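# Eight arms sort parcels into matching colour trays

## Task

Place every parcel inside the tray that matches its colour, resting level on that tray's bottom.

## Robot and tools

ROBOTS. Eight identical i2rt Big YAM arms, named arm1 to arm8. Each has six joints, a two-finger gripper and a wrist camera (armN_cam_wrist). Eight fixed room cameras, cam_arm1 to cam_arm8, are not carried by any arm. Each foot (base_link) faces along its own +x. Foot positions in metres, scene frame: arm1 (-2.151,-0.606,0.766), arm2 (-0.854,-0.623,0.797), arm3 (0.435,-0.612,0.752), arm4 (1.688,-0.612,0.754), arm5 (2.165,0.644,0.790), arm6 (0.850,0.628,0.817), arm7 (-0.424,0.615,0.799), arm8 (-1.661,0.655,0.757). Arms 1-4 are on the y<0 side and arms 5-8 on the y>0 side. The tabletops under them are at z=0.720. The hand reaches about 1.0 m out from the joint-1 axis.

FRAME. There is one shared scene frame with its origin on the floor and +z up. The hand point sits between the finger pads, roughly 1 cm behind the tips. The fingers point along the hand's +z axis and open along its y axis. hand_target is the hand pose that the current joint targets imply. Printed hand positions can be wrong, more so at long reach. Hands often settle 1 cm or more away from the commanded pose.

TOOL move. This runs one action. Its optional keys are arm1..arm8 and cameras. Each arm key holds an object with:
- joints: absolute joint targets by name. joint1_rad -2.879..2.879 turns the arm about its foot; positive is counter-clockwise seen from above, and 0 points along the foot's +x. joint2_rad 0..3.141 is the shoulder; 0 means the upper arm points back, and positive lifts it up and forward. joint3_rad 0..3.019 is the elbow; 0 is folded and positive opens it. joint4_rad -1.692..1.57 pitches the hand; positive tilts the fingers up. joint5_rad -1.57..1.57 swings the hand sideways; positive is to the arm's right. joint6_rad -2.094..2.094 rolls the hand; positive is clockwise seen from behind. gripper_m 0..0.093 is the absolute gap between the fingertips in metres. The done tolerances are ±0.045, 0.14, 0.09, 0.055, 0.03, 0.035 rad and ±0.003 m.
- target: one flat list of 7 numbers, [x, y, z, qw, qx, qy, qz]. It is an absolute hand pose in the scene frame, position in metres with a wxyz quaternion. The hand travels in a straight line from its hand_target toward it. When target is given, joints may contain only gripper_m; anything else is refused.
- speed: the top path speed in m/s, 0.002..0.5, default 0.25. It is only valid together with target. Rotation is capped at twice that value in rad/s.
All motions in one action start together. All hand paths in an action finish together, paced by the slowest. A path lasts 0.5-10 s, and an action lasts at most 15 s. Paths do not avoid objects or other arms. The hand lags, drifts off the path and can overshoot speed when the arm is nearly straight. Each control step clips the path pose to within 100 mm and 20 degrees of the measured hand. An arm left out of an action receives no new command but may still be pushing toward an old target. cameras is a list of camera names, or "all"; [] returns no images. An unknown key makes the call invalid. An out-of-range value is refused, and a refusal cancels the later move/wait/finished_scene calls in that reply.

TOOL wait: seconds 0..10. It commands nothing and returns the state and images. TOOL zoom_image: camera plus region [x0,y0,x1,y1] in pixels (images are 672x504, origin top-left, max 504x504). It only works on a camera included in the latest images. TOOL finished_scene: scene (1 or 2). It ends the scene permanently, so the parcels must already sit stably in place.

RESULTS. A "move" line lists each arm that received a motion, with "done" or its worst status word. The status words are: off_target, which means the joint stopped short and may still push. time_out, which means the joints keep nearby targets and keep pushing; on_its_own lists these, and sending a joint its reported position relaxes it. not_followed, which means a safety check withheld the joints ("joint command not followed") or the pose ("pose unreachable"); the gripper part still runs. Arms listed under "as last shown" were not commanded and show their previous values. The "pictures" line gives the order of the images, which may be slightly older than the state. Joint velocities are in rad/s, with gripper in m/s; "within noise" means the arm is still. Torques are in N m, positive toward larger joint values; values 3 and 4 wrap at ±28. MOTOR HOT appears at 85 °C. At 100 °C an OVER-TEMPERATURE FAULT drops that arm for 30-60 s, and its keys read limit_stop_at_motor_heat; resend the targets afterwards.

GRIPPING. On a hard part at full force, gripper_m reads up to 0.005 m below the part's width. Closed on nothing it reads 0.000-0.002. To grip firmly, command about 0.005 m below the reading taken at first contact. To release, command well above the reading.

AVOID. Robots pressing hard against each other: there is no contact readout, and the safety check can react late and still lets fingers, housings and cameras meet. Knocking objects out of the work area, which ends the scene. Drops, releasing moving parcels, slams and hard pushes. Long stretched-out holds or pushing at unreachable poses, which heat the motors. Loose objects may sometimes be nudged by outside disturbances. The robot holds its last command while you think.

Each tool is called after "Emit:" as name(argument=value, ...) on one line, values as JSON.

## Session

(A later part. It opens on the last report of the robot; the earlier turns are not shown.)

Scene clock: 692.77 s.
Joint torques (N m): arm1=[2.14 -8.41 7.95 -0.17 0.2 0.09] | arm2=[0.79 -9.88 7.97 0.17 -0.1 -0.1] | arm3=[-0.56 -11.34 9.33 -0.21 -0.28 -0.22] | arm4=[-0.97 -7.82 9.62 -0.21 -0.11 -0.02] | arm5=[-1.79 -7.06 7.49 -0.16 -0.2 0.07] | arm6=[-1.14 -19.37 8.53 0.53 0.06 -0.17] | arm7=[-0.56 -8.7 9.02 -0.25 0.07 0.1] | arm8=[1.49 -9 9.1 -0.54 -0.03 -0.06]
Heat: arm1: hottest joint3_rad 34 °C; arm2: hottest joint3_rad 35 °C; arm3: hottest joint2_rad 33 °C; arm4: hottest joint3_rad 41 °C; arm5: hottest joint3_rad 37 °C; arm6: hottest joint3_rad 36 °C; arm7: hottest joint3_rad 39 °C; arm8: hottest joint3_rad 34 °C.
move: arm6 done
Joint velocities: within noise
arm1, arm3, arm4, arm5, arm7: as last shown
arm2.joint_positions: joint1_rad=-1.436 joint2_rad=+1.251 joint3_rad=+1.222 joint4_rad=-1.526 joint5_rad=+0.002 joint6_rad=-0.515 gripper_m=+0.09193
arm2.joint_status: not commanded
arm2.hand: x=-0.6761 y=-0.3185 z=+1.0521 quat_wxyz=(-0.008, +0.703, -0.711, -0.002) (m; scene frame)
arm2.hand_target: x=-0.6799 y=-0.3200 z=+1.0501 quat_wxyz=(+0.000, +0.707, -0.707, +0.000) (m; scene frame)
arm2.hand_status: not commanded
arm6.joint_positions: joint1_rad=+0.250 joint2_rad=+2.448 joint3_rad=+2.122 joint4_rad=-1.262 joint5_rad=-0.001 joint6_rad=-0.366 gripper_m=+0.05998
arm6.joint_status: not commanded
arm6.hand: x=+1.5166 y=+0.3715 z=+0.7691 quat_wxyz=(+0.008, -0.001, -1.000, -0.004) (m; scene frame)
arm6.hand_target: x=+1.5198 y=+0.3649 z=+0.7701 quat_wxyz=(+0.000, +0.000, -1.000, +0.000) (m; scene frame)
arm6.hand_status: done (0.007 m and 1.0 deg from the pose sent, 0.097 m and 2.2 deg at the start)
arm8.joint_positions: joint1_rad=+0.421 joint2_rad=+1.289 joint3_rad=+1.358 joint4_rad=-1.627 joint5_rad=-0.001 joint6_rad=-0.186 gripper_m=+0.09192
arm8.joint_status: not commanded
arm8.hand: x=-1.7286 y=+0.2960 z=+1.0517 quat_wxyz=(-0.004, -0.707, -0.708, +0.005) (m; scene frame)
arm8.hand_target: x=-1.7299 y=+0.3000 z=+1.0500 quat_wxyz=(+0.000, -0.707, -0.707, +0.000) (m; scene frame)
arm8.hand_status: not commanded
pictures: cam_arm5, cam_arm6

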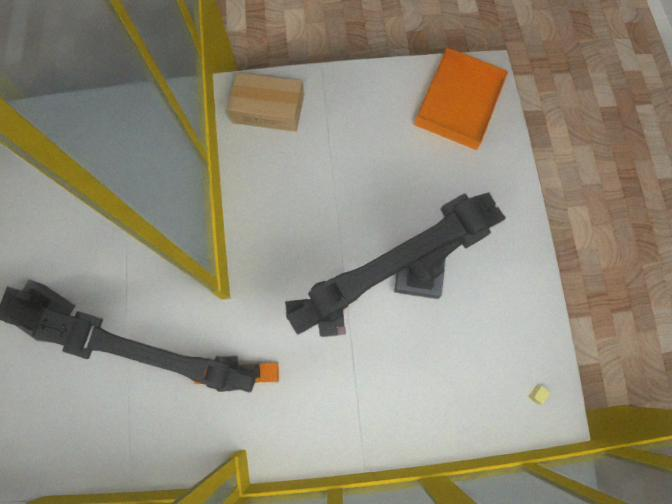

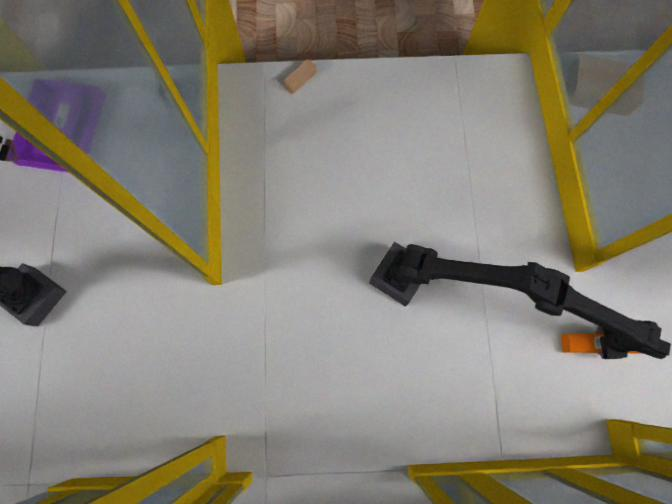

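Emit:
move(arm6={"joints":{"gripper_m":0.091}}, cameras=[])

Emit:
move(arm6={"target":[1.512,0.372,0.89,0,0,1,0],"speed":0.25}, cameras=[])

Emit:
move(arm6={"target":[1.19,0.497,1.04,0,0,1,0],"speed":0.35}, cameras=[])

Emit:
move(arm5={"target":[1.51,0.367,0.88,0,1,0,0],"speed":0.3}, cameras=["arm5_cam_wrist"])

Scene clock: 711.80 s.
Joint torques (N m): arm1=[1.85 -7.59 7.91 -0.12 0.21 0.09] | arm2=[0.79 -9.88 7.97 0.17 -0.1 -0.1] | arm3=[-0.44 -11.4 9.36 -0.23 -0.29 -0.21] | arm4=[-0.97 -7.88 9.63 -0.23 -0.11 -0.02] | arm5=[-1.67 -6.71 7.39 -0.14 -0.21 0.04] | arm6=[-1.08 -19.19 8.55 0.53 0.06 -0.17] | arm7=[-0.62 -8.76 8.95 -0.21 0.06 0.09] | arm8=[1.38 -8.94 9.17 -0.53 -0.02 -0.06]
Heat: arm1: hottest joint3_rad 33 °C; arm2: hottest joint3_rad 35 °C; arm3: hottest joint3_rad 33 °C; arm4: hottest joint3_rad 42 °C; arm5: hottest joint3_rad 37 °C; arm6: hottest joint3_rad 35 °C; arm7: hottest joint3_rad 39 °C; arm8: hottest joint3_rad 34 °C.
move: arm6 done
Joint velocities: within noise
arm1, arm2, arm3, arm4, arm5, arm7, arm8: as last shown
arm6.joint_positions: joint1_rad=+0.250 joint2_rad=+2.448 joint3_rad=+2.122 joint4_rad=-1.262 joint5_rad=-0.001 joint6_rad=-0.366 gripper_m=+0.09079
arm6.joint_status: all done
arm6.hand: x=+1.5166 y=+0.3715 z=+0.7691 quat_wxyz=(+0.008, -0.001, -1.000, -0.004) (m; scene frame)
arm6.hand_target: x=+1.5198 y=+0.3649 z=+0.7701 quat_wxyz=(+0.000, +0.000, -1.000, +0.000) (m; scene frame)
arm6.hand_status: not commanded
pictures: none
No camera images: "cameras" was empty.

Scene clock: 713.17 s.
Joint torques (N m): arm1=[2.2 -7.59 7.84 -0.18 0.18 0.06] | arm2=[0.79 -9.88 7.97 0.17 -0.1 -0.1] | arm3=[-0.67 -11.34 9.31 -0.24 -0.28 -0.22] | arm4=[-0.91 -7.82 9.63 -0.23 -0.11 -0.02] | arm5=[-1.61 -7.36 7.49 -0.08 -0.19 0.02] | arm6=[-0.67 -19.6 12.21 -0.27 0.06 -0.12] | arm7=[-0.56 -8.76 8.98 -0.25 0.06 0.1] | arm8=[1.44 -8.82 9.13 -0.5 -0.03 -0.07]
Heat: arm1: hottest joint3_rad 33 °C; arm2: hottest joint3_rad 35 °C; arm3: hottest joint3_rad 33 °C; arm4: hottest joint3_rad 42 °C; arm5: hottest joint3_rad 37 °C; arm6: hottest joint3_rad 35 °C; arm7: hottest joint3_rad 39 °C; arm8: hottest joint3_rad 34 °C.
move: arm6 off_target
Joint velocities: within noise
arm1, arm2, arm3, arm4, arm5, arm7, arm8: as last shown
arm6.joint_positions: joint1_rad=+0.250 joint2_rad=+2.329 joint3_rad=+2.151 joint4_rad=-1.446 joint5_rad=-0.001 joint6_rad=-0.366 gripper_m=+0.09088
arm6.joint_status: not commanded
arm6.hand: x=+1.4984 y=+0.3785 z=+0.8628 quat_wxyz=(+0.024, -0.001, -1.000, -0.010) (m; scene frame)
arm6.hand_target: x=+1.5107 y=+0.3723 z=+0.8900 quat_wxyz=(+0.000, +0.000, -1.000, +0.000) (m; scene frame)
arm6.hand_status: off_target (0.031 m and 3.0 deg from the pose sent, 0.121 m and 1.0 deg at the start; pose on its path clipped on 1 of 41 steps)
pictures: none
No camera images: "cameras" was empty.

Scene clock: 715.13 s.
Joint torques (N m): arm1=[2.2 -7.59 7.91 -0.16 0.18 0.08] | arm2=[0.79 -9.88 7.97 0.17 -0.1 -0.11] | arm3=[-0.5 -11.46 9.33 -0.25 -0.28 -0.21] | arm4=[-0.97 -7.88 9.62 -0.21 -0.11 -0.02] | arm5=[-1.38 -6.71 7.31 -0.09 -0.18 0.05] | arm6=[-0.62 -7.36 8.55 -0.18 0.06 -0.11] | arm7=[-0.67 -8.76 8.94 -0.23 0.08 0.1] | arm8=[1.49 -9.05 9.16 -0.54 -0.04 -0.06]
Heat: arm1: hottest joint3_rad 33 °C; arm2: hottest joint3_rad 35 °C; arm3: hottest joint3_rad 33 °C; arm4: hottest joint3_rad 42 °C; arm5: hottest joint3_rad 37 °C; arm6: hottest joint3_rad 35 °C; arm7: hottest joint3_rad 39 °C; arm8: hottest joint3_rad 34 °C.
move: arm6 done
Joint velocities: within noise
arm1, arm2, arm3, arm4, arm7, arm8: as last shown
arm5.joint_positions: joint1_rad=+0.667 joint2_rad=+1.231 joint3_rad=+1.234 joint4_rad=-1.575 joint5_rad=-0.002 joint6_rad=+0.389 gripper_m=+0.09397
arm5.joint_status: not commanded
arm5.hand: x=+1.8502 y=+0.5078 z=+1.0536 quat_wxyz=(-0.002, +1.000, +0.008, +0.003) (m; scene frame)
arm5.hand_target: x=+1.8500 y=+0.5099 z=+1.0600 quat_wxyz=(+0.000, +1.000, +0.000, +0.000) (m; scene frame)
arm5.hand_status: not commanded
arm6.joint_positions: joint1_rad=+0.250 joint2_rad=+1.304 joint3_rad=+1.177 joint4_rad=-1.444 joint5_rad=-0.001 joint6_rad=-0.366 gripper_m=+0.09088
arm6.joint_status: not commanded
arm6.hand: x=+1.1922 y=+0.4964 z=+1.0365 quat_wxyz=(+0.000, -0.001, -1.000, -0.001) (m; scene frame)
arm6.hand_target: x=+1.1899 y=+0.4969 z=+1.0400 quat_wxyz=(+0.000, +0.000, -1.000, +0.000) (m; scene frame)
arm6.hand_status: done (0.004 m and 0.1 deg from the pose sent, 0.375 m and 3.0 deg at the start)
pictures: none
No camera images: "cameras" was empty.

Scene clock: 717.67 s.
Joint torques (N m): arm1=[2.26 -7.59 7.9 -0.18 0.21 0.07] | arm2=[0.79 -9.88 7.97 0.17 -0.1 -0.11] | arm3=[-0.38 -11.52 9.35 -0.18 -0.28 -0.21] | arm4=[-0.97 -7.82 9.62 -0.23 -0.11 -0.02] | arm5=[-1.38 -20.89 10.13 0.14 -0.17 0.06] | arm6=[-0.62 -7.41 8.54 -0.16 0.05 -0.11] | arm7=[-0.62 -8.7 9.01 -0.32 0.07 0.1] | arm8=[1.44 -8.76 9.18 -0.51 -0.05 -0.08]
Heat: arm1: hottest joint3_rad 33 °C; arm2: hottest joint3_rad 35 °C; arm3: hottest joint3_rad 33 °C; arm4: hottest joint3_rad 42 °C; arm5: hottest joint3_rad 38 °C; arm6: hottest joint3_rad 36 °C; arm7: hottest joint3_rad 39 °C; arm8: hottest joint3_rad 34 °C.
move: arm5 off_target
Joint velocities: within noise
arm1, arm2, arm3, arm4, arm6, arm7, arm8: as last shown
arm5.joint_positions: joint1_rad=+0.667 joint2_rad=+2.304 joint3_rad=+2.191 joint4_rad=-1.487 joint5_rad=-0.002 joint6_rad=+0.389 gripper_m=+0.09397
arm5.joint_status: not commanded
arm5.hand: x=+1.5232 y=+0.3682 z=+0.8639 quat_wxyz=(-0.008, +1.000, +0.008, +0.016) (m; scene frame)
arm5.hand_target: x=+1.5109 y=+0.3673 z=+0.8800 quat_wxyz=(+0.000, +1.000, +0.000, +0.000) (m; scene frame)
arm5.hand_status: off_target (0.021 m and 2.2 deg from the pose sent, 0.407 m and 1.1 deg at the start)
pictures: arm5_cam_wrist
camera_calibration:
arm5_cam_wrist: T_world_to_cam=[[-0.00569651, 0.999762, 0.0210584, -0.376497], [0.80258, -0.00799112, 0.596491, -1.72721], [0.596517, 0.020299, -0.802344, -0.0988041], [0, 0, 0, 1]] pos_world=[1.44302, 0.36461, 0.95892]

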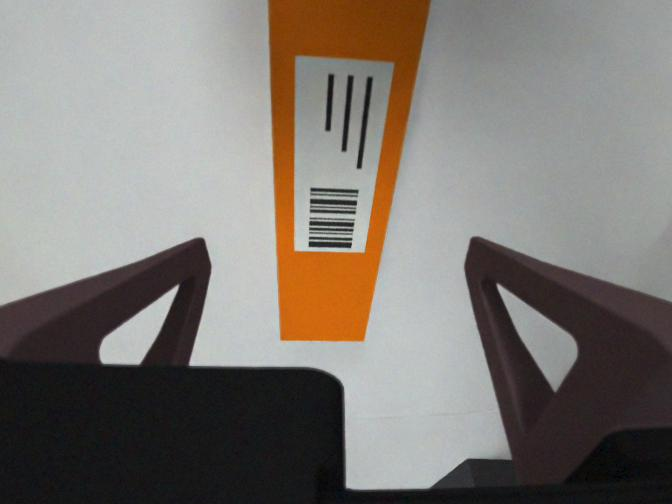

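Emit:
move(arm5={"target":[1.525,0.367,0.768,0,1,-0.025,0],"speed":0.15}, cameras=["arm5_cam_wrist"])

Emit:
move(arm5={"joints":{"gripper_m":0.045}}, cameras=[])

Emit:
move(arm5={"target":[1.53,0.367,0.89,0,1,0,0],"speed":0.25}, cameras=[])

Emit:
move(arm5={"target":[1.82,0.50,1.04,0,1,0,0],"speed":0.35}, cameras=[])

Emit:
move(arm5={"joints":{"joint6_rad":1.4}}, cameras=[])

Emit:
move(arm5={"joints":{"joint1_rad":-1.68}}, cameras=[])

Emit:
move(arm5={"joints":{"joint6_rad":0.18}}, cameras=[])

Emit:
move(arm5={"target":[2.422,1.308,0.88,0,0.4848,-0.8746,0],"speed":0.3}, cameras=["arm5_cam_wrist","cam_arm5"])

Scene clock: 737.23 s.
Joint torques (N m): arm1=[2.37 -7.88 8.01 -0.13 0.21 0.05] | arm2=[0.79 -9.88 7.97 0.17 -0.1 -0.1] | arm3=[-0.5 -11.46 9.33 -0.21 -0.27 -0.22] | arm4=[-0.97 -7.88 9.62 -0.23 -0.11 -0.02] | arm5=[-0.32 -20.66 6.53 0.69 -0.17 0] | arm6=[-0.56 -7.36 8.54 -0.16 0.06 -0.11] | arm7=[-0.38 -8.64 8.99 -0.24 0.06 0.1] | arm8=[1.32 -8.94 9.16 -0.54 -0.05 -0.07]
Heat: arm1: hottest joint3_rad 33 °C; arm2: hottest joint3_rad 35 °C; arm3: hottest joint3_rad 33 °C; arm4: hottest joint3_rad 42 °C; arm5: hottest joint3_rad 40 °C; arm6: hottest joint3_rad 36 °C; arm7: hottest joint3_rad 39 °C; arm8: hottest joint3_rad 34 °C.
move: arm5 done
Joint velocities: within noise
arm1, arm2, arm4, arm6, arm7, arm8: as last shown
arm3.joint_positions: joint1_rad=-1.265 joint2_rad=+1.315 joint3_rad=+1.329 joint4_rad=-1.587 joint5_rad=+0.000 joint6_rad=-0.286 gripper_m=+0.09097
arm3.joint_status: not commanded
arm3.hand: x=+0.5461 y=-0.2575 z=+1.0278 quat_wxyz=(-0.003, +0.701, -0.713, +0.000) (m; scene frame)
arm3.hand_target: x=+0.5440 y=-0.2600 z=+1.0300 quat_wxyz=(+0.000, +0.707, -0.707, +0.000) (m; scene frame)
arm3.hand_status: not commanded
arm5.joint_positions: joint1_rad=+0.667 joint2_rad=+2.348 joint3_rad=+2.001 joint4_rad=-1.241 joint5_rad=-0.002 joint6_rad=+0.448 gripper_m=+0.09397
arm5.joint_status: not commanded
arm5.hand: x=+1.5300 y=+0.3715 z=+0.7634 quat_wxyz=(-0.006, +1.000, -0.021, +0.010) (m; scene frame)
arm5.hand_target: x=+1.5251 y=+0.3670 z=+0.7682 quat_wxyz=(+0.000, +1.000, -0.025, +0.000) (m; scene frame)
arm5.hand_status: done (0.008 m and 1.4 deg from the pose sent, 0.096 m and 4.3 deg at the start)
pictures: arm5_cam_wrist
camera_calibration:
arm5_cam_wrist: T_world_to_cam=[[0.052799, 0.998458, 0.0171463, -0.463736], [0.80831, -0.0528137, 0.586384, -1.65709], [0.586385, -0.017101, -0.809852, -0.148414], [0, 0, 0, 1]] pos_world=[1.45096, 0.372966, 0.859448]

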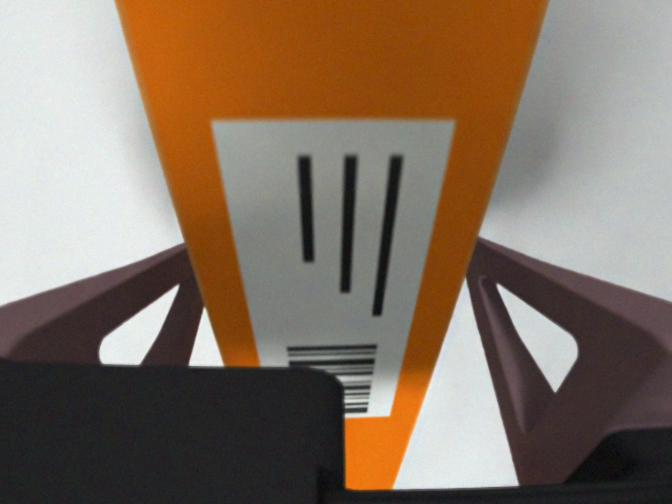

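Scene clock: 737.90 s.
Joint torques (N m): arm1=[2.26 -7.94 7.99 -0.16 0.2 0.09] | arm2=[0.73 -9.88 7.97 0.17 -0.1 -0.1] | arm3=[-0.62 -11.4 9.31 -0.23 -0.28 -0.22] | arm4=[-0.97 -7.82 9.63 -0.23 -0.11 -0.02] | arm5=[-1.03 -20.42 6.42 0.62 -0.1 0.05] | arm6=[-0.62 -7.41 8.55 -0.17 0.06 -0.11] | arm7=[-0.56 -8.82 8.98 -0.28 0.07 0.09] | arm8=[1.26 -8.88 9.16 -0.5 -0.05 -0.06]
Heat: arm1: hottest joint3_rad 33 °C; arm2: hottest joint3_rad 35 °C; arm3: hottest joint3_rad 33 °C; arm4: hottest joint3_rad 42 °C; arm5: hottest joint3_rad 40 °C; arm6: hottest joint3_rad 36 °C; arm7: hottest joint3_rad 39 °C; arm8: hottest joint3_rad 34 °C.
move: arm5 off_target
Joint velocities: within noise
arm1, arm2, arm3, arm4, arm6, arm8: as last shown
arm5.joint_positions: joint1_rad=+0.667 joint2_rad=+2.348 joint3_rad=+2.001 joint4_rad=-1.240 joint5_rad=-0.004 joint6_rad=+0.449 gripper_m=+0.05846
arm5.joint_status: gripper_m off_target (ended at +0.05849, target +0.04500)
arm5.hand: x=+1.5300 y=+0.3713 z=+0.7634 quat_wxyz=(-0.005, +1.000, -0.021, +0.010) (m; scene frame)
arm5.hand_target: x=+1.5251 y=+0.3669 z=+0.7682 quat_wxyz=(+0.000, +1.000, -0.025, +0.000) (m; scene frame)
arm5.hand_status: not commanded
arm7.joint_positions: joint1_rad=+2.153 joint2_rad=+1.337 joint3_rad=+1.247 joint4_rad=-1.461 joint5_rad=-0.002 joint6_rad=+0.099 gripper_m=+0.09095
arm7.joint_status: not commanded
arm7.hand: x=-0.4013 y=+0.9990 z=+1.0347 quat_wxyz=(-0.007, +0.650, -0.760, -0.009) (m; scene frame)
arm7.hand_target: x=-0.4001 y=+0.9930 z=+1.0301 quat_wxyz=(+0.000, +0.649, -0.760, +0.000) (m; scene frame)
arm7.hand_status: not commanded
pictures: none
No camera images: "cameras" was empty.

Scene clock: 739.30 s.
Joint torques (N m): arm1=[2.2 -7.77 7.92 -0.21 0.2 0.08] | arm2=[0.79 -9.88 7.97 0.17 -0.1 -0.1] | arm3=[-0.5 -11.4 9.35 -0.21 -0.28 -0.22] | arm4=[-0.97 -7.88 9.62 -0.23 -0.11 -0.02] | arm5=[-0.5 -21.01 9.74 -0.34 -0.11 -0.15] | arm6=[-0.62 -7.36 8.55 -0.16 0.06 -0.11] | arm7=[-0.62 -8.53 8.94 -0.28 0.06 0.11] | arm8=[1.32 -9 9.14 -0.54 -0.04 -0.06]
Heat: arm1: hottest joint3_rad 33 °C; arm2: hottest joint3_rad 35 °C; arm3: hottest joint3_rad 33 °C; arm4: hottest joint3_rad 42 °C; arm5: hottest joint3_rad 40 °C; arm6: hottest joint3_rad 36 °C; arm7: hottest joint3_rad 39 °C; arm8: hottest joint3_rad 34 °C.
move: arm5 off_target
Joint velocities: within noise
arm1.joint_positions: joint1_rad=-1.548 joint2_rad=+1.322 joint3_rad=+1.348 joint4_rad=-1.573 joint5_rad=+0.004 joint6_rad=+0.276 gripper_m=+0.09089
arm1.joint_status: not commanded
arm1.hand: x=-2.3025 y=-0.9547 z=+1.0478 quat_wxyz=(-0.012, -0.902, -0.432, +0.012) (m; scene frame)
arm1.hand_target: x=-2.2971 y=-0.9529 z=+1.0402 quat_wxyz=(+0.000, -0.901, -0.435, +0.000) (m; scene frame)
arm1.hand_status: not commanded
arm2, arm3, arm6, arm7, arm8: as last shown
arm4.joint_positions: joint1_rad=+0.612 joint2_rad=+1.290 joint3_rad=+1.366 joint4_rad=-1.637 joint5_rad=+0.013 joint6_rad=-0.319 gripper_m=+0.09191
arm4.joint_status: not commanded
arm4.hand: x=+1.6964 y=-0.2431 z=+1.0464 quat_wxyz=(-0.001, +0.809, -0.588, +0.001) (m; scene frame)
arm4.hand_target: x=+1.7006 y=-0.2476 z=+1.0435 quat_wxyz=(+0.007, +0.807, -0.590, +0.006) (m; scene frame)
arm4.hand_status: not commanded
arm5.joint_positions: joint1_rad=+0.667 joint2_rad=+2.240 joint3_rad=+2.093 joint4_rad=-1.458 joint5_rad=-0.004 joint6_rad=+0.421 gripper_m=+0.05847
arm5.joint_status: not commanded
arm5.hand: x=+1.5402 y=+0.3752 z=+0.8701 quat_wxyz=(-0.008, +1.000, -0.008, +0.018) (m; scene frame)
arm5.hand_target: x=+1.5309 y=+0.3672 z=+0.8902 quat_wxyz=(+0.000, +1.000, +0.000, +0.000) (m; scene frame)
arm5.hand_status: off_target (0.024 m and 2.4 deg from the pose sent, 0.127 m and 2.8 deg at the start; pose on its path clipped on 2 of 42 steps)
pictures: none
No camera images: "cameras" was empty.

Scene clock: 741.20 s.
Joint torques (N m): arm1=[2.37 -7.71 7.95 -0.14 0.19 0.07] | arm2=[0.79 -9.88 7.97 0.17 -0.1 -0.11] | arm3=[-0.5 -11.46 9.37 -0.21 -0.27 -0.21] | arm4=[-0.97 -7.82 9.62 -0.23 -0.11 -0.02] | arm5=[-1.2 -7.65 7.21 0.03 -0.16 -0.16] | arm6=[-0.67 -7.41 8.55 -0.18 0.06 -0.11] | arm7=[-0.44 -8.7 8.98 -0.23 0.06 0.1] | arm8=[1.32 -9.11 9.21 -0.51 -0.04 -0.08]
Heat: arm1: hottest joint3_rad 33 °C; arm2: hottest joint3_rad 35 °C; arm3: hottest joint3_rad 33 °C; arm4: hottest joint3_rad 42 °C; arm5: hottest joint3_rad 40 °C; arm6: hottest joint3_rad 36 °C; arm7: hottest joint3_rad 39 °C; arm8: hottest joint3_rad 34 °C.
move: arm5 done
Joint velocities: within noise
arm1, arm3, arm4, arm6, arm7: as last shown
arm2.joint_positions: joint1_rad=-1.436 joint2_rad=+1.251 joint3_rad=+1.222 joint4_rad=-1.526 joint5_rad=+0.002 joint6_rad=-0.515 gripper_m=+0.09193
arm2.joint_status: not commanded
arm2.hand: x=-0.6761 y=-0.3185 z=+1.0521 quat_wxyz=(-0.008, +0.703, -0.711, -0.002) (m; scene frame)
arm2.hand_target: x=-0.6799 y=-0.3200 z=+1.0501 quat_wxyz=(+0.000, +0.707, -0.707, +0.000) (m; scene frame)
arm2.hand_status: not commanded
arm5.joint_positions: joint1_rad=+0.661 joint2_rad=+1.310 joint3_rad=+1.259 joint4_rad=-1.513 joint5_rad=-0.004 joint6_rad=+0.403 gripper_m=+0.05846
arm5.joint_status: not commanded
arm5.hand: x=+1.8204 y=+0.4973 z=+1.0367 quat_wxyz=(+0.000, +1.000, -0.002, -0.001) (m; scene frame)
arm5.hand_target: x=+1.8201 y=+0.5000 z=+1.0400 quat_wxyz=(+0.000, +1.000, +0.000, +0.000) (m; scene frame)
arm5.hand_status: done (0.004 m and 0.2 deg from the pose sent, 0.350 m and 2.5 deg at the start)
arm8.joint_positions: joint1_rad=+0.421 joint2_rad=+1.289 joint3_rad=+1.358 joint4_rad=-1.627 joint5_rad=-0.001 joint6_rad=-0.186 gripper_m=+0.09192
arm8.joint_status: not commanded
arm8.hand: x=-1.7286 y=+0.2960 z=+1.0517 quat_wxyz=(-0.004, -0.707, -0.708, +0.005) (m; scene frame)
arm8.hand_target: x=-1.7299 y=+0.3000 z=+1.0500 quat_wxyz=(+0.000, -0.707, -0.707, +0.000) (m; scene frame)
arm8.hand_status: not commanded
pictures: none
No camera images: "cameras" was empty.

Scene clock: 743.20 s.
Joint torques (N m): arm1=[1.96 -7.71 7.91 -0.12 0.2 0.11] | arm2=[0.79 -9.88 7.97 0.18 -0.1 -0.11] | arm3=[-0.5 -11.4 9.32 -0.21 -0.27 -0.22] | arm4=[-0.97 -7.88 9.62 -0.23 -0.11 -0.02] | arm5=[-1.55 -7.59 7.06 -0.03 -0.07 0.04] | arm6=[-0.62 -7.36 8.54 -0.17 0.06 -0.11] | arm7=[-0.44 -8.59 8.99 -0.25 0.07 0.1] | arm8=[1.38 -9.05 9.18 -0.51 -0.06 -0.06]
Heat: arm1: hottest joint3_rad 33 °C; arm2: hottest joint3_rad 35 °C; arm3: hottest joint3_rad 33 °C; arm4: hottest joint3_rad 42 °C; arm5: hottest joint3_rad 40 °C; arm6: hottest joint3_rad 36 °C; arm7: hottest joint3_rad 39 °C; arm8: hottest joint3_rad 34 °C.
move: arm5 done
Joint velocities: within noise
arm1, arm2, arm3, arm4, arm6, arm7, arm8: as last shown
arm5.joint_positions: joint1_rad=+0.661 joint2_rad=+1.310 joint3_rad=+1.259 joint4_rad=-1.513 joint5_rad=-0.004 joint6_rad=+1.389 gripper_m=+0.05845
arm5.joint_status: all done
arm5.hand: x=+1.8205 y=+0.4973 z=+1.0367 quat_wxyz=(+0.000, +0.880, -0.475, +0.000) (m; scene frame)
arm5.hand_target: x=+1.8201 y=+0.5000 z=+1.0400 quat_wxyz=(+0.000, +0.876, -0.483, +0.000) (m; scene frame)
arm5.hand_status: not commanded
pictures: none
No camera images: "cameras" was empty.

Scene clock: 745.73 s.
Joint torques (N m): arm1=[1.9 -7.53 7.92 -0.21 0.22 0.07] | arm2=[0.79 -9.88 7.97 0.17 -0.1 -0.11] | arm3=[-0.5 -11.4 9.32 -0.2 -0.28 -0.22] | arm4=[-0.97 -7.82 9.62 -0.23 -0.11 -0.02] | arm5=[-0.15 -7.24 7.17 -0.01 -0.11 0.06] | arm6=[-0.67 -7.41 8.55 -0.16 0.05 -0.11] | arm7=[-0.38 -8.76 8.98 -0.21 0.07 0.09] | arm8=[1.38 -8.76 9.2 -0.57 -0.06 -0.06]
Heat: arm1: hottest joint3_rad 33 °C; arm2: hottest joint3_rad 35 °C; arm3: hottest joint3_rad 33 °C; arm4: hottest joint3_rad 42 °C; arm5: hottest joint3_rad 39 °C; arm6: hottest joint3_rad 36 °C; arm7: hottest joint3_rad 39 °C; arm8: hottest joint3_rad 34 °C.
move: arm5 done
Joint velocities: within noise
arm1, arm2, arm3, arm4, arm6, arm7, arm8: as last shown
arm5.joint_positions: joint1_rad=-1.684 joint2_rad=+1.310 joint3_rad=+1.259 joint4_rad=-1.513 joint5_rad=-0.003 joint6_rad=+1.390 gripper_m=+0.05846
arm5.joint_status: all done
arm5.hand: x=+2.2999 y=+0.9896 z=+1.0415 quat_wxyz=(-0.001, -0.097, -0.995, -0.007) (m; scene frame)
arm5.hand_target: x=+2.2981 y=+0.9895 z=+1.0448 quat_wxyz=(+0.000, -0.099, -0.995, -0.007) (m; scene frame)
arm5.hand_status: not commanded
pictures: none
No camera images: "cameras" was empty.

Scene clock: 747.83 s.
Joint torques (N m): arm1=[2.2 -7.41 7.91 -0.12 0.2 0.06] | arm2=[0.79 -9.88 7.97 0.17 -0.1 -0.11] | arm3=[-0.44 -11.4 9.33 -0.27 -0.29 -0.21] | arm4=[-0.97 -7.82 9.62 -0.23 -0.11 -0.02] | arm5=[-0.79 -7.77 7.24 -0.02 -0.16 -0.16] | arm6=[-0.62 -7.41 8.54 -0.17 0.06 -0.11] | arm7=[-0.56 -8.76 8.95 -0.24 0.06 0.09] | arm8=[1.67 -9 9.16 -0.49 -0.05 -0.09]
Heat: arm1: hottest joint3_rad 33 °C; arm2: hottest joint3_rad 35 °C; arm3: hottest joint3_rad 33 °C; arm4: hottest joint3_rad 42 °C; arm5: hottest joint3_rad 39 °C; arm6: hottest joint3_rad 36 °C; arm7: hottest joint3_rad 39 °C; arm8: hottest joint3_rad 34 °C.
move: arm5 done
Joint velocities: within noise
arm1, arm2, arm3, arm4, arm7, arm8: as last shown
arm5.joint_positions: joint1_rad=-1.684 joint2_rad=+1.310 joint3_rad=+1.259 joint4_rad=-1.513 joint5_rad=-0.003 joint6_rad=+0.191 gripper_m=+0.05849
arm5.joint_status: all done
arm5.hand: x=+2.2999 y=+0.9896 z=+1.0415 quat_wxyz=(-0.005, +0.482, -0.876, -0.005) (m; scene frame)
arm5.hand_target: x=+2.2982 y=+0.9895 z=+1.0448 quat_wxyz=(-0.004, +0.488, -0.873, -0.005) (m; scene frame)
arm5.hand_status: not commanded
arm6.joint_positions: joint1_rad=+0.250 joint2_rad=+1.304 joint3_rad=+1.177 joint4_rad=-1.444 joint5_rad=-0.001 joint6_rad=-0.366 gripper_m=+0.09088
arm6.joint_status: not commanded
arm6.hand: x=+1.1922 y=+0.4964 z=+1.0365 quat_wxyz=(+0.000, -0.001, -1.000, -0.001) (m; scene frame)
arm6.hand_target: x=+1.1899 y=+0.4969 z=+1.0400 quat_wxyz=(+0.000, +0.000, -1.000, +0.000) (m; scene frame)
arm6.hand_status: not commanded
pictures: none
No camera images: "cameras" was empty.

Scene clock: 750.27 s.
Joint torques (N m): arm1=[2.37 -7.94 7.92 -0.1 0.2 0.09] | arm2=[0.79 -9.88 7.97 0.17 -0.1 -0.1] | arm3=[-0.5 -11.4 9.32 -0.23 -0.28 -0.22] | arm4=[-0.97 -7.82 9.62 -0.23 -0.11 -0.02] | arm5=[-0.15 -20.25 10.15 -0.1 -0.06 -0.07] | arm6=[-0.56 -7.41 8.54 -0.17 0.06 -0.11] | arm7=[-0.56 -8.53 8.96 -0.23 0.06 0.1] | arm8=[1.49 -8.76 9.17 -0.53 -0.04 -0.08]
Heat: arm1: hottest joint3_rad 33 °C; arm2: hottest joint3_rad 35 °C; arm3: hottest joint3_rad 33 °C; arm4: hottest joint3_rad 42 °C; arm5: hottest joint3_rad 39 °C; arm6: hottest joint3_rad 36 °C; arm7: hottest joint3_rad 39 °C; arm8: hottest joint3_rad 34 °C.
move: arm5 off_target
Joint velocities: within noise
arm1, arm2, arm3, arm4, arm6, arm7, arm8: as last shown
arm5.joint_positions: joint1_rad=-1.684 joint2_rad=+2.331 joint3_rad=+2.206 joint4_rad=-1.495 joint5_rad=-0.003 joint6_rad=+0.191 gripper_m=+0.05849
arm5.joint_status: not commanded
arm5.hand: x=+2.4198 y=+1.2944 z=+0.8605 quat_wxyz=(+0.017, +0.482, -0.876, +0.013) (m; scene frame)
arm5.hand_target: x=+2.4216 y=+1.3070 z=+0.8802 quat_wxyz=(+0.000, +0.485, -0.875, +0.000) (m; scene frame)
arm5.hand_status: off_target (0.024 m and 2.4 deg from the pose sent, 0.377 m and 0.9 deg at the start)
pictures: arm5_cam_wrist, cam_arm5
camera_calibration:
arm5_cam_wrist: T_world_to_cam=[[0.838879, -0.544183, 0.0120918, -1.33482], [-0.439871, -0.664659, 0.603938, 1.41267], [-0.320616, -0.51195, -0.796939, 2.24833], [0, 0, 0, 1]] pos_world=[2.462, 1.36359, 0.954762]

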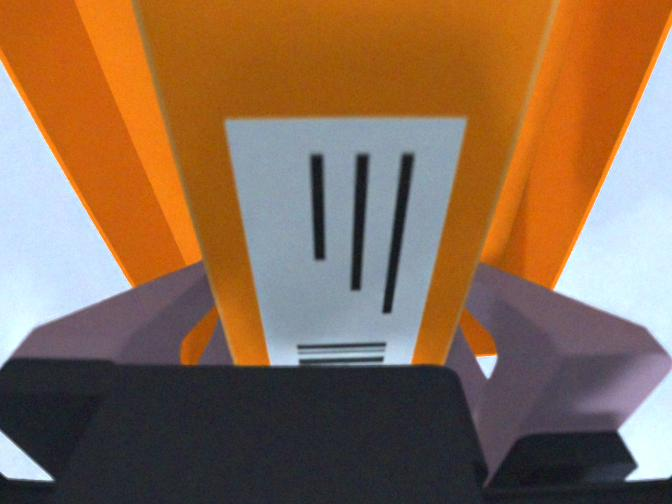

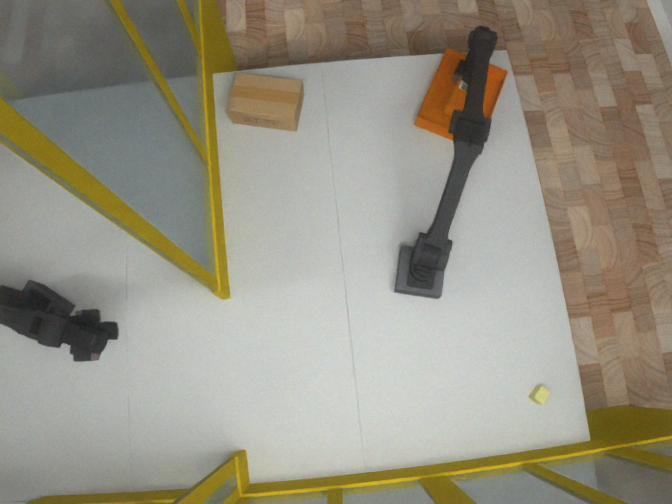

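Emit:
move(arm5={"target":[2.420,1.303,0.768,0,0.4848,-0.8746,0],"speed":0.12}, cameras=["cam_arm5"])

Scene clock: 772.67 s.
Joint torques (N m): arm1=[2.43 -7.65 7.91 -0.12 0.18 0.06] | arm2=[0.79 -9.88 7.95 0.16 -0.1 -0.11] | arm3=[-0.56 -11.46 9.31 -0.21 -0.27 -0.22] | arm4=[-0.97 -7.82 9.63 -0.21 -0.11 -0.02] | arm5=[0.15 -20.6 6.71 0.75 -0.2 -0.02] | arm6=[-0.62 -7.41 8.54 -0.17 0.06 -0.11] | arm7=[-0.5 -8.7 8.94 -0.21 0.07 0.1] | arm8=[1.61 -8.76 9.24 -0.51 -0.03 -0.06]
Heat: arm1: hottest joint3_rad 33 °C; arm2: hottest joint3_rad 36 °C; arm3: hottest joint3_rad 33 °C; arm4: hottest joint3_rad 42 °C; arm5: hottest joint3_rad 40 °C; arm6: hottest joint3_rad 36 °C; arm7: hottest joint3_rad 39 °C; arm8: hottest joint3_rad 34 °C.
move: arm5 done
Joint velocities: within noise
arm1, arm2, arm4, arm6, arm7, arm8: as last shown
arm3.joint_positions: joint1_rad=-1.265 joint2_rad=+1.315 joint3_rad=+1.329 joint4_rad=-1.587 joint5_rad=+0.000 joint6_rad=-0.286 gripper_m=+0.09097
arm3.joint_status: not commanded
arm3.hand: x=+0.5461 y=-0.2575 z=+1.0278 quat_wxyz=(-0.003, +0.701, -0.713, +0.000) (m; scene frame)
arm3.hand_target: x=+0.5440 y=-0.2600 z=+1.0300 quat_wxyz=(+0.000, +0.707, -0.707, +0.000) (m; scene frame)
arm3.hand_status: not commanded
arm5.joint_positions: joint1_rad=-1.683 joint2_rad=+2.391 joint3_rad=+2.068 joint4_rad=-1.270 joint5_rad=+0.000 joint6_rad=+0.191 gripper_m=+0.05849
arm5.joint_status: not commanded
arm5.hand: x=+2.4213 y=+1.2973 z=+0.7671 quat_wxyz=(+0.006, +0.482, -0.876, +0.005) (m; scene frame)
arm5.hand_target: x=+2.4200 y=+1.3030 z=+0.7682 quat_wxyz=(+0.000, +0.485, -0.875, +0.000) (m; scene frame)
arm5.hand_status: done (0.006 m and 1.0 deg from the pose sent, 0.093 m and 2.4 deg at the start)
pictures: cam_arm5

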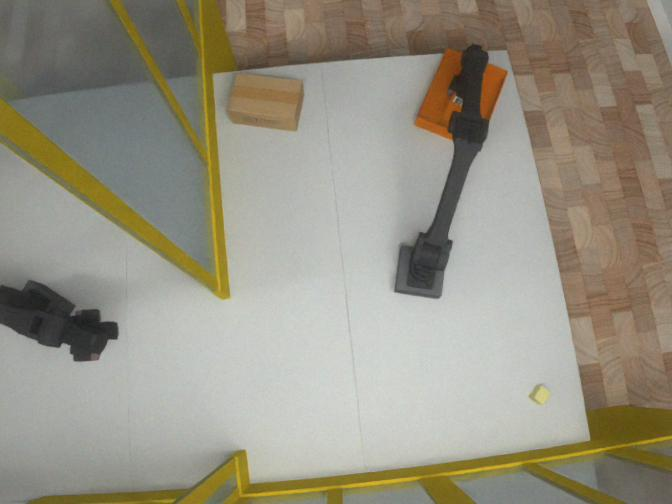

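Emit:
move(arm5={"joints":{"gripper_m":0.091}}, cameras=[])

Emit:
move(arm5={"target":[2.420,1.298,0.90,0,0.4848,-0.8746,0],"speed":0.2}, cameras=[])

Emit:
move(arm5={"target":[2.298,0.99,1.04,0,0.4848,-0.8746,0],"speed":0.3}, cameras=["cam_arm1","cam_arm2","cam_arm3","cam_arm4","cam_arm5","cam_arm6","cam_arm7","cam_arm8"])

Scene clock: 778.93 s.
Joint torques (N m): arm1=[2.61 -7.65 8.02 -0.02 0.2 0.07] | arm2=[0.79 -9.88 7.95 0.17 -0.1 -0.1] | arm3=[-0.44 -11.34 9.35 -0.21 -0.29 -0.22] | arm4=[-0.97 -7.88 9.62 -0.23 -0.11 -0.02] | arm5=[-0.73 -21.07 6.75 0.7 -0.17 -0.06] | arm6=[-0.62 -7.41 8.53 -0.14 0.06 -0.11] | arm7=[-0.67 -8.76 9.01 -0.25 0.06 0.11] | arm8=[1.49 -9.05 9.17 -0.53 -0.05 -0.08]
Heat: arm1: hottest joint3_rad 33 °C; arm2: hottest joint3_rad 36 °C; arm3: hottest joint3_rad 33 °C; arm4: hottest joint3_rad 42 °C; arm5: hottest joint3_rad 40 °C; arm6: hottest joint3_rad 36 °C; arm7: hottest joint3_rad 39 °C; arm8: hottest joint3_rad 34 °C.
move: arm5 done
Joint velocities: within noise
arm1, arm2, arm3, arm4, arm6, arm8: as last shown
arm5.joint_positions: joint1_rad=-1.683 joint2_rad=+2.391 joint3_rad=+2.068 joint4_rad=-1.270 joint5_rad=+0.000 joint6_rad=+0.191 gripper_m=+0.09079
arm5.joint_status: all done
arm5.hand: x=+2.4213 y=+1.2973 z=+0.7671 quat_wxyz=(+0.006, +0.482, -0.876, +0.005) (m; scene frame)
arm5.hand_target: x=+2.4200 y=+1.3030 z=+0.7682 quat_wxyz=(+0.000, +0.485, -0.875, +0.000) (m; scene frame)
arm5.hand_status: not commanded
arm7.joint_positions: joint1_rad=+2.153 joint2_rad=+1.337 joint3_rad=+1.247 joint4_rad=-1.461 joint5_rad=-0.002 joint6_rad=+0.099 gripper_m=+0.09095
arm7.joint_status: not commanded
arm7.hand: x=-0.4013 y=+0.9990 z=+1.0347 quat_wxyz=(-0.007, +0.650, -0.760, -0.009) (m; scene frame)
arm7.hand_target: x=-0.4001 y=+0.9930 z=+1.0301 quat_wxyz=(+0.000, +0.649, -0.760, +0.000) (m; scene frame)
arm7.hand_status: not commanded
pictures: none
No camera images: "cameras" was empty.

Scene clock: 780.50 s.
Joint torques (N m): arm1=[2.32 -7.94 8.02 -0.12 0.22 0.08] | arm2=[0.73 -9.88 7.95 0.17 -0.1 -0.1] | arm3=[-0.44 -11.4 9.35 -0.24 -0.29 -0.21] | arm4=[-0.97 -7.82 9.62 -0.21 -0.11 -0.02] | arm5=[-0.79 -20.37 9.94 -0.2 -0.14 -0.09] | arm6=[-0.67 -7.36 8.53 -0.18 0.06 -0.11] | arm7=[-0.56 -8.64 8.96 -0.24 0.06 0.09] | arm8=[1.38 -8.7 9.25 -0.49 -0.05 -0.06]
Heat: arm1: hottest joint3_rad 33 °C; arm2: hottest joint3_rad 36 °C; arm3: hottest joint3_rad 33 °C; arm4: hottest joint3_rad 42 °C; arm5: hottest joint3_rad 40 °C; arm6: hottest joint3_rad 36 °C; arm7: hottest joint3_rad 39 °C; arm8: hottest joint3_rad 34 °C.
move: arm5 off_target
Joint velocities: within noise
arm1.joint_positions: joint1_rad=-1.548 joint2_rad=+1.322 joint3_rad=+1.348 joint4_rad=-1.573 joint5_rad=+0.004 joint6_rad=+0.276 gripper_m=+0.09089
arm1.joint_status: not commanded
arm1.hand: x=-2.3025 y=-0.9547 z=+1.0478 quat_wxyz=(-0.012, -0.902, -0.432, +0.012) (m; scene frame)
arm1.hand_target: x=-2.2971 y=-0.9529 z=+1.0402 quat_wxyz=(+0.000, -0.901, -0.435, +0.000) (m; scene frame)
arm1.hand_status: not commanded
arm2, arm3, arm6, arm7, arm8: as last shown
arm4.joint_positions: joint1_rad=+0.612 joint2_rad=+1.290 joint3_rad=+1.366 joint4_rad=-1.637 joint5_rad=+0.013 joint6_rad=-0.319 gripper_m=+0.09191
arm4.joint_status: not commanded
arm4.hand: x=+1.6964 y=-0.2431 z=+1.0464 quat_wxyz=(-0.001, +0.809, -0.588, +0.001) (m; scene frame)
arm4.hand_target: x=+1.7006 y=-0.2476 z=+1.0435 quat_wxyz=(+0.007, +0.807, -0.590, +0.006) (m; scene frame)
arm4.hand_status: not commanded
arm5.joint_positions: joint1_rad=-1.683 joint2_rad=+2.287 joint3_rad=+2.187 joint4_rad=-1.513 joint5_rad=+0.000 joint6_rad=+0.191 gripper_m=+0.09089
arm5.joint_status: not commanded
arm5.hand: x=+2.4171 y=+1.2869 z=+0.8827 quat_wxyz=(+0.013, +0.482, -0.876, +0.012) (m; scene frame)
arm5.hand_target: x=+2.4197 y=+1.2972 z=+0.9001 quat_wxyz=(+0.000, +0.485, -0.875, +0.000) (m; scene frame)
arm5.hand_status: off_target (0.021 m and 2.1 deg from the pose sent, 0.133 m and 1.0 deg at the start)
pictures: none
No camera images: "cameras" was empty.

Scene clock: 782.57 s.
Joint torques (N m): arm1=[2.55 -7.88 7.91 -0.13 0.2 0.06] | arm2=[0.73 -9.88 7.97 0.17 -0.1 -0.1] | arm3=[-0.56 -11.46 9.32 -0.21 -0.28 -0.21] | arm4=[-0.97 -7.82 9.62 -0.23 -0.11 -0.02] | arm5=[-0.56 -8 7.05 0.01 -0.17 -0.06] | arm6=[-0.67 -7.41 8.53 -0.17 0.06 -0.11] | arm7=[-0.62 -8.7 9.01 -0.24 0.07 0.1] | arm8=[1.32 -8.88 9.21 -0.51 -0.04 -0.08]
Heat: arm1: hottest joint3_rad 33 °C; arm2: hottest joint3_rad 36 °C; arm3: hottest joint3_rad 33 °C; arm4: hottest joint3_rad 42 °C; arm5: hottest joint3_rad 40 °C; arm6: hottest joint3_rad 36 °C; arm7: hottest joint3_rad 39 °C; arm8: hottest joint3_rad 34 °C.
move: arm5 done
Joint velocities: within noise
arm1, arm3, arm4, arm6, arm7: as last shown
arm2.joint_positions: joint1_rad=-1.436 joint2_rad=+1.251 joint3_rad=+1.222 joint4_rad=-1.526 joint5_rad=+0.002 joint6_rad=-0.515 gripper_m=+0.09193
arm2.joint_status: not commanded
arm2.hand: x=-0.6761 y=-0.3185 z=+1.0521 quat_wxyz=(-0.008, +0.703, -0.711, -0.002) (m; scene frame)
arm2.hand_target: x=-0.6799 y=-0.3200 z=+1.0501 quat_wxyz=(+0.000, +0.707, -0.707, +0.000) (m; scene frame)
arm2.hand_status: not commanded
arm5.joint_positions: joint1_rad=-1.683 joint2_rad=+1.317 joint3_rad=+1.257 joint4_rad=-1.512 joint5_rad=+0.000 joint6_rad=+0.191 gripper_m=+0.09089
arm5.joint_status: not commanded
arm5.hand: x=+2.3005 y=+0.9900 z=+1.0384 quat_wxyz=(-0.003, +0.482, -0.876, -0.001) (m; scene frame)
arm5.hand_target: x=+2.2980 y=+0.9900 z=+1.0400 quat_wxyz=(+0.000, +0.485, -0.875, +0.000) (m; scene frame)
arm5.hand_status: done (0.003 m and 0.5 deg from the pose sent, 0.357 m and 2.1 deg at the start)
arm8.joint_positions: joint1_rad=+0.421 joint2_rad=+1.289 joint3_rad=+1.358 joint4_rad=-1.627 joint5_rad=-0.001 joint6_rad=-0.186 gripper_m=+0.09192
arm8.joint_status: not commanded
arm8.hand: x=-1.7286 y=+0.2960 z=+1.0517 quat_wxyz=(-0.004, -0.707, -0.708, +0.005) (m; scene frame)
arm8.hand_target: x=-1.7299 y=+0.3000 z=+1.0500 quat_wxyz=(+0.000, -0.707, -0.707, +0.000) (m; scene frame)
arm8.hand_status: not commanded
pictures: cam_arm1, cam_arm2, cam_arm3, cam_arm4, cam_arm5, cam_arm6, cam_arm7, cam_arm8

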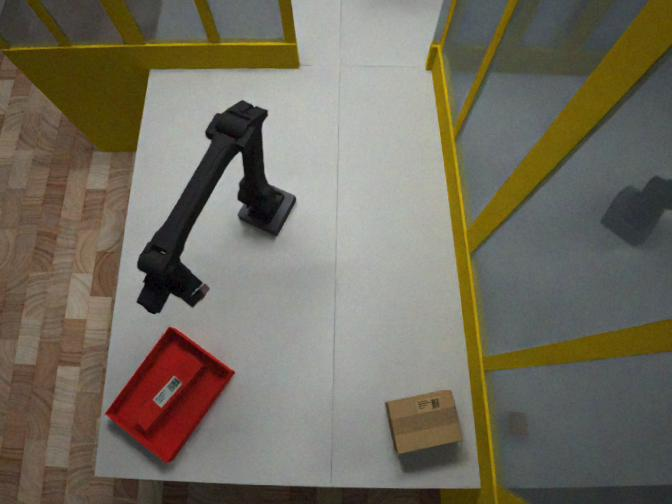

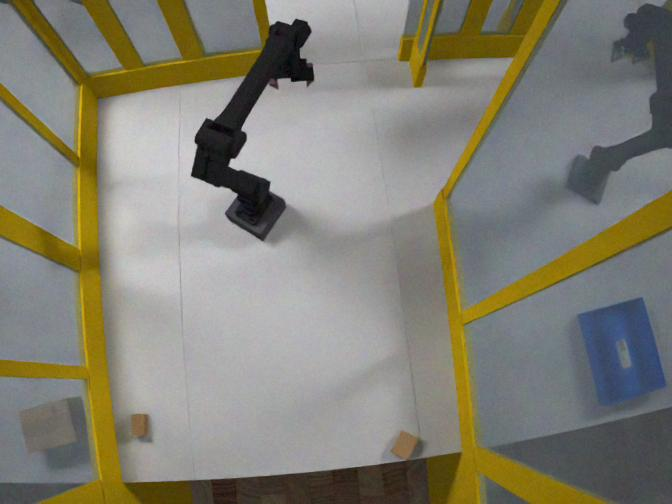

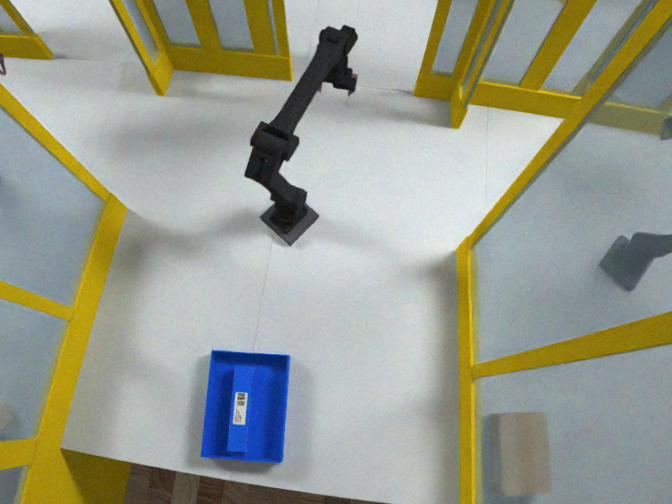

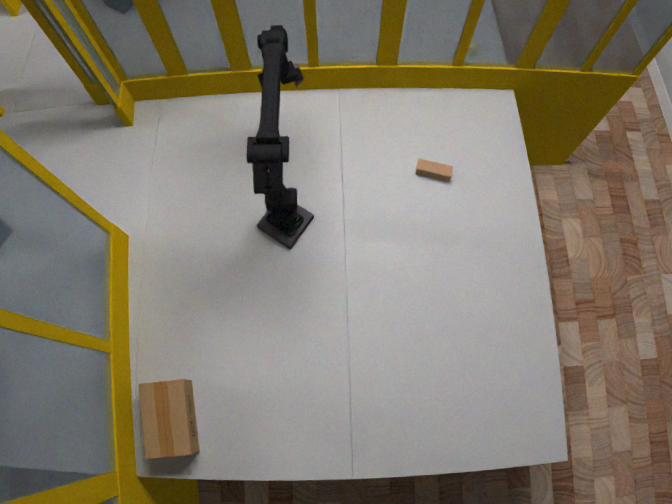

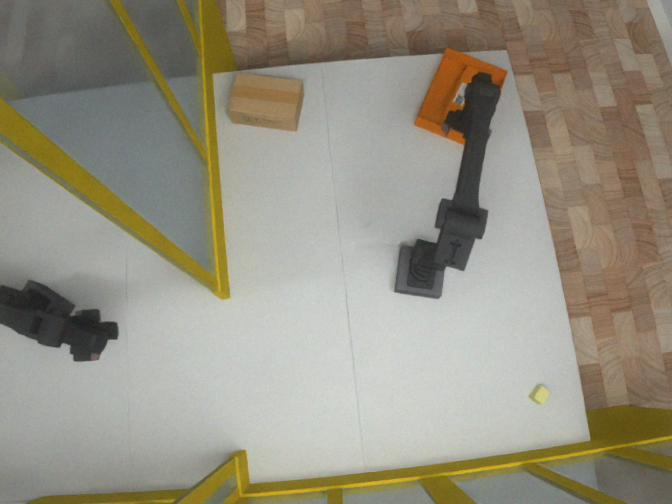

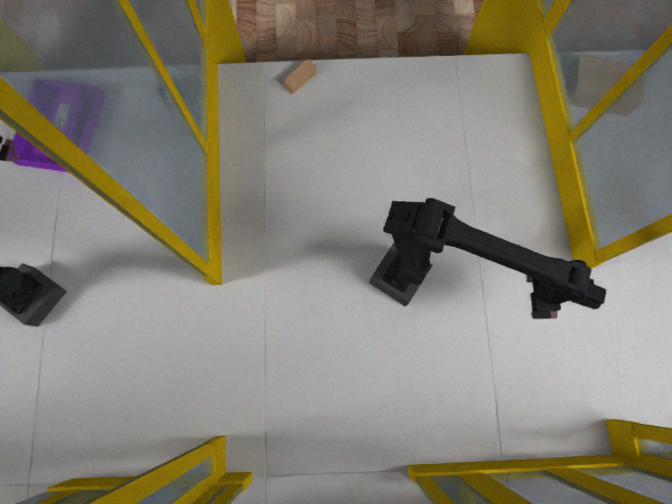

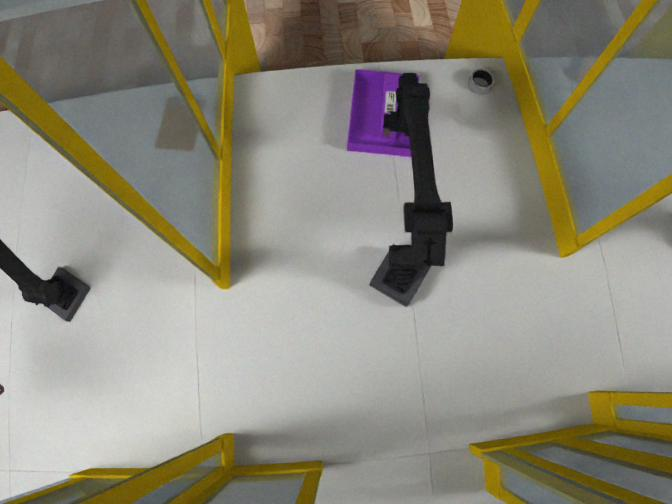

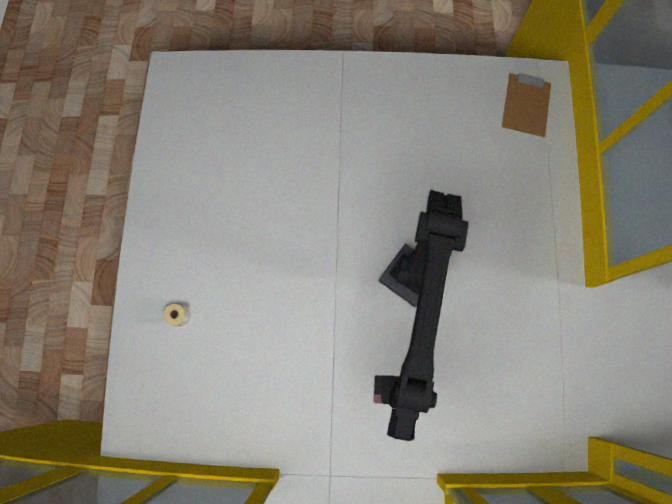

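Emit:
zoom_image(camera="cam_arm5", region=[400, 30, 530, 150])

Emit:
zoom_image(camera="cam_arm3", region=[180, 330, 310, 480])

Emit:
move(cameras=["arm5_cam_wrist"])

Scaled by 3.877.

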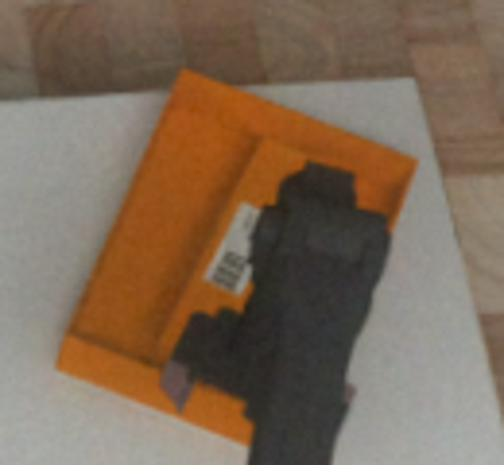

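Scaled by 3.360.

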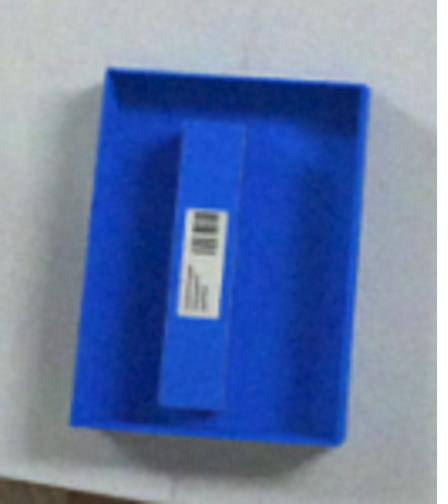

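Scene clock: 786.47 s.
Joint torques (N m): arm1=[2.2 -7.88 7.98 -0.12 0.18 0.07] | arm2=[0.73 -9.88 7.97 0.17 -0.1 -0.1] | arm3=[-0.5 -11.4 9.33 -0.23 -0.28 -0.21] | arm4=[-0.97 -7.88 9.62 -0.23 -0.11 -0.02] | arm5=[-0.91 -7.36 7.05 -0.1 -0.2 -0.05] | arm6=[-0.62 -7.36 8.54 -0.16 0.06 -0.11] | arm7=[-0.67 -8.7 8.98 -0.27 0.07 0.11] | arm8=[1.61 -8.76 9.18 -0.49 -0.02 -0.04]
Heat: arm1: hottest joint3_rad 33 °C; arm2: hottest joint3_rad 36 °C; arm3: hottest joint3_rad 33 °C; arm4: hottest joint3_rad 42 °C; arm5: hottest joint3_rad 39 °C; arm6: hottest joint3_rad 36 °C; arm7: hottest joint3_rad 39 °C; arm8: hottest joint3_rad 34 °C.
Joint velocities: within noise
arm1.joint_positions: joint1_rad=-1.548 joint2_rad=+1.322 joint3_rad=+1.348 joint4_rad=-1.573 joint5_rad=+0.004 joint6_rad=+0.276 gripper_m=+0.09089
arm1.joint_status: not commanded
arm1.hand: x=-2.3025 y=-0.9547 z=+1.0478 quat_wxyz=(-0.012, -0.902, -0.432, +0.012) (m; scene frame)
arm1.hand_target: x=-2.2971 y=-0.9529 z=+1.0402 quat_wxyz=(+0.000, -0.901, -0.435, +0.000) (m; scene frame)
arm1.hand_status: not commanded
arm2.joint_positions: joint1_rad=-1.436 joint2_rad=+1.251 joint3_rad=+1.222 joint4_rad=-1.526 joint5_rad=+0.002 joint6_rad=-0.515 gripper_m=+0.09193
arm2.joint_status: not commanded
arm2.hand: x=-0.6761 y=-0.3185 z=+1.0521 quat_wxyz=(-0.008, +0.703, -0.711, -0.002) (m; scene frame)
arm2.hand_target: x=-0.6799 y=-0.3200 z=+1.0501 quat_wxyz=(+0.000, +0.707, -0.707, +0.000) (m; scene frame)
arm2.hand_status: not commanded
arm3.joint_positions: joint1_rad=-1.265 joint2_rad=+1.315 joint3_rad=+1.329 joint4_rad=-1.587 joint5_rad=+0.000 joint6_rad=-0.287 gripper_m=+0.09097
arm3.joint_status: not commanded
arm3.hand: x=+0.5461 y=-0.2575 z=+1.0278 quat_wxyz=(-0.003, +0.701, -0.713, +0.000) (m; scene frame)
arm3.hand_target: x=+0.5440 y=-0.2600 z=+1.0300 quat_wxyz=(+0.000, +0.707, -0.707, +0.000) (m; scene frame)
arm3.hand_status: not commanded
arm4.joint_positions: joint1_rad=+0.612 joint2_rad=+1.290 joint3_rad=+1.366 joint4_rad=-1.637 joint5_rad=+0.013 joint6_rad=-0.319 gripper_m=+0.09191
arm4.joint_status: not commanded
arm4.hand: x=+1.6964 y=-0.2431 z=+1.0464 quat_wxyz=(-0.001, +0.809, -0.588, +0.001) (m; scene frame)
arm4.hand_target: x=+1.7006 y=-0.2476 z=+1.0435 quat_wxyz=(+0.007, +0.807, -0.590, +0.006) (m; scene frame)
arm4.hand_status: not commanded
arm5.joint_positions: joint1_rad=-1.683 joint2_rad=+1.317 joint3_rad=+1.257 joint4_rad=-1.512 joint5_rad=+0.000 joint6_rad=+0.191 gripper_m=+0.09089
arm5.joint_status: not commanded
arm5.hand: x=+2.3004 y=+0.9899 z=+1.0384 quat_wxyz=(-0.003, +0.482, -0.876, -0.001) (m; scene frame)
arm5.hand_target: x=+2.2980 y=+0.9900 z=+1.0400 quat_wxyz=(+0.000, +0.485, -0.875, +0.000) (m; scene frame)
arm5.hand_status: done (0.003 m and 0.5 deg from the pose sent, 0.357 m and 2.1 deg at the start)
arm6.joint_positions: joint1_rad=+0.250 joint2_rad=+1.304 joint3_rad=+1.177 joint4_rad=-1.444 joint5_rad=-0.001 joint6_rad=-0.366 gripper_m=+0.09088
arm6.joint_status: not commanded
arm6.hand: x=+1.1922 y=+0.4964 z=+1.0365 quat_wxyz=(+0.000, -0.001, -1.000, -0.001) (m; scene frame)
arm6.hand_target: x=+1.1899 y=+0.4969 z=+1.0400 quat_wxyz=(+0.000, +0.000, -1.000, +0.000) (m; scene frame)
arm6.hand_status: not commanded
arm7.joint_positions: joint1_rad=+2.153 joint2_rad=+1.337 joint3_rad=+1.247 joint4_rad=-1.461 joint5_rad=-0.002 joint6_rad=+0.099 gripper_m=+0.09095
arm7.joint_status: not commanded
arm7.hand: x=-0.4013 y=+0.9990 z=+1.0347 quat_wxyz=(-0.007, +0.650, -0.760, -0.009) (m; scene frame)
arm7.hand_target: x=-0.4001 y=+0.9930 z=+1.0301 quat_wxyz=(+0.000, +0.649, -0.760, +0.000) (m; scene frame)
arm7.hand_status: not commanded
arm8.joint_positions: joint1_rad=+0.421 joint2_rad=+1.289 joint3_rad=+1.358 joint4_rad=-1.627 joint5_rad=-0.001 joint6_rad=-0.186 gripper_m=+0.09192
arm8.joint_status: not commanded
arm8.hand: x=-1.7286 y=+0.2960 z=+1.0517 quat_wxyz=(-0.004, -0.707, -0.708, +0.005) (m; scene frame)
arm8.hand_target: x=-1.7299 y=+0.3000 z=+1.0500 quat_wxyz=(+0.000, -0.707, -0.707, +0.000) (m; scene frame)
arm8.hand_status: not commanded
pictures: arm5_cam_wrist
camera_calibration:
arm5_cam_wrist: T_world_to_cam=[[0.83897, -0.544148, 0.00561136, -1.39608], [-0.451305, -0.689989, 0.565897, 1.14125], [-0.30406, -0.477303, -0.824457, 2.15217], [0, 0, 0, 1]] pos_world=[2.34071, 1.05501, 1.13638]

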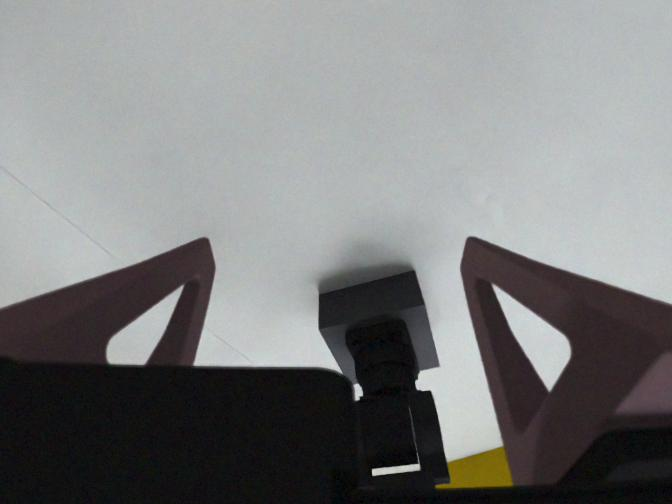

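Emit:
finished_scene(scene=1)

The scene is finished: the task was done.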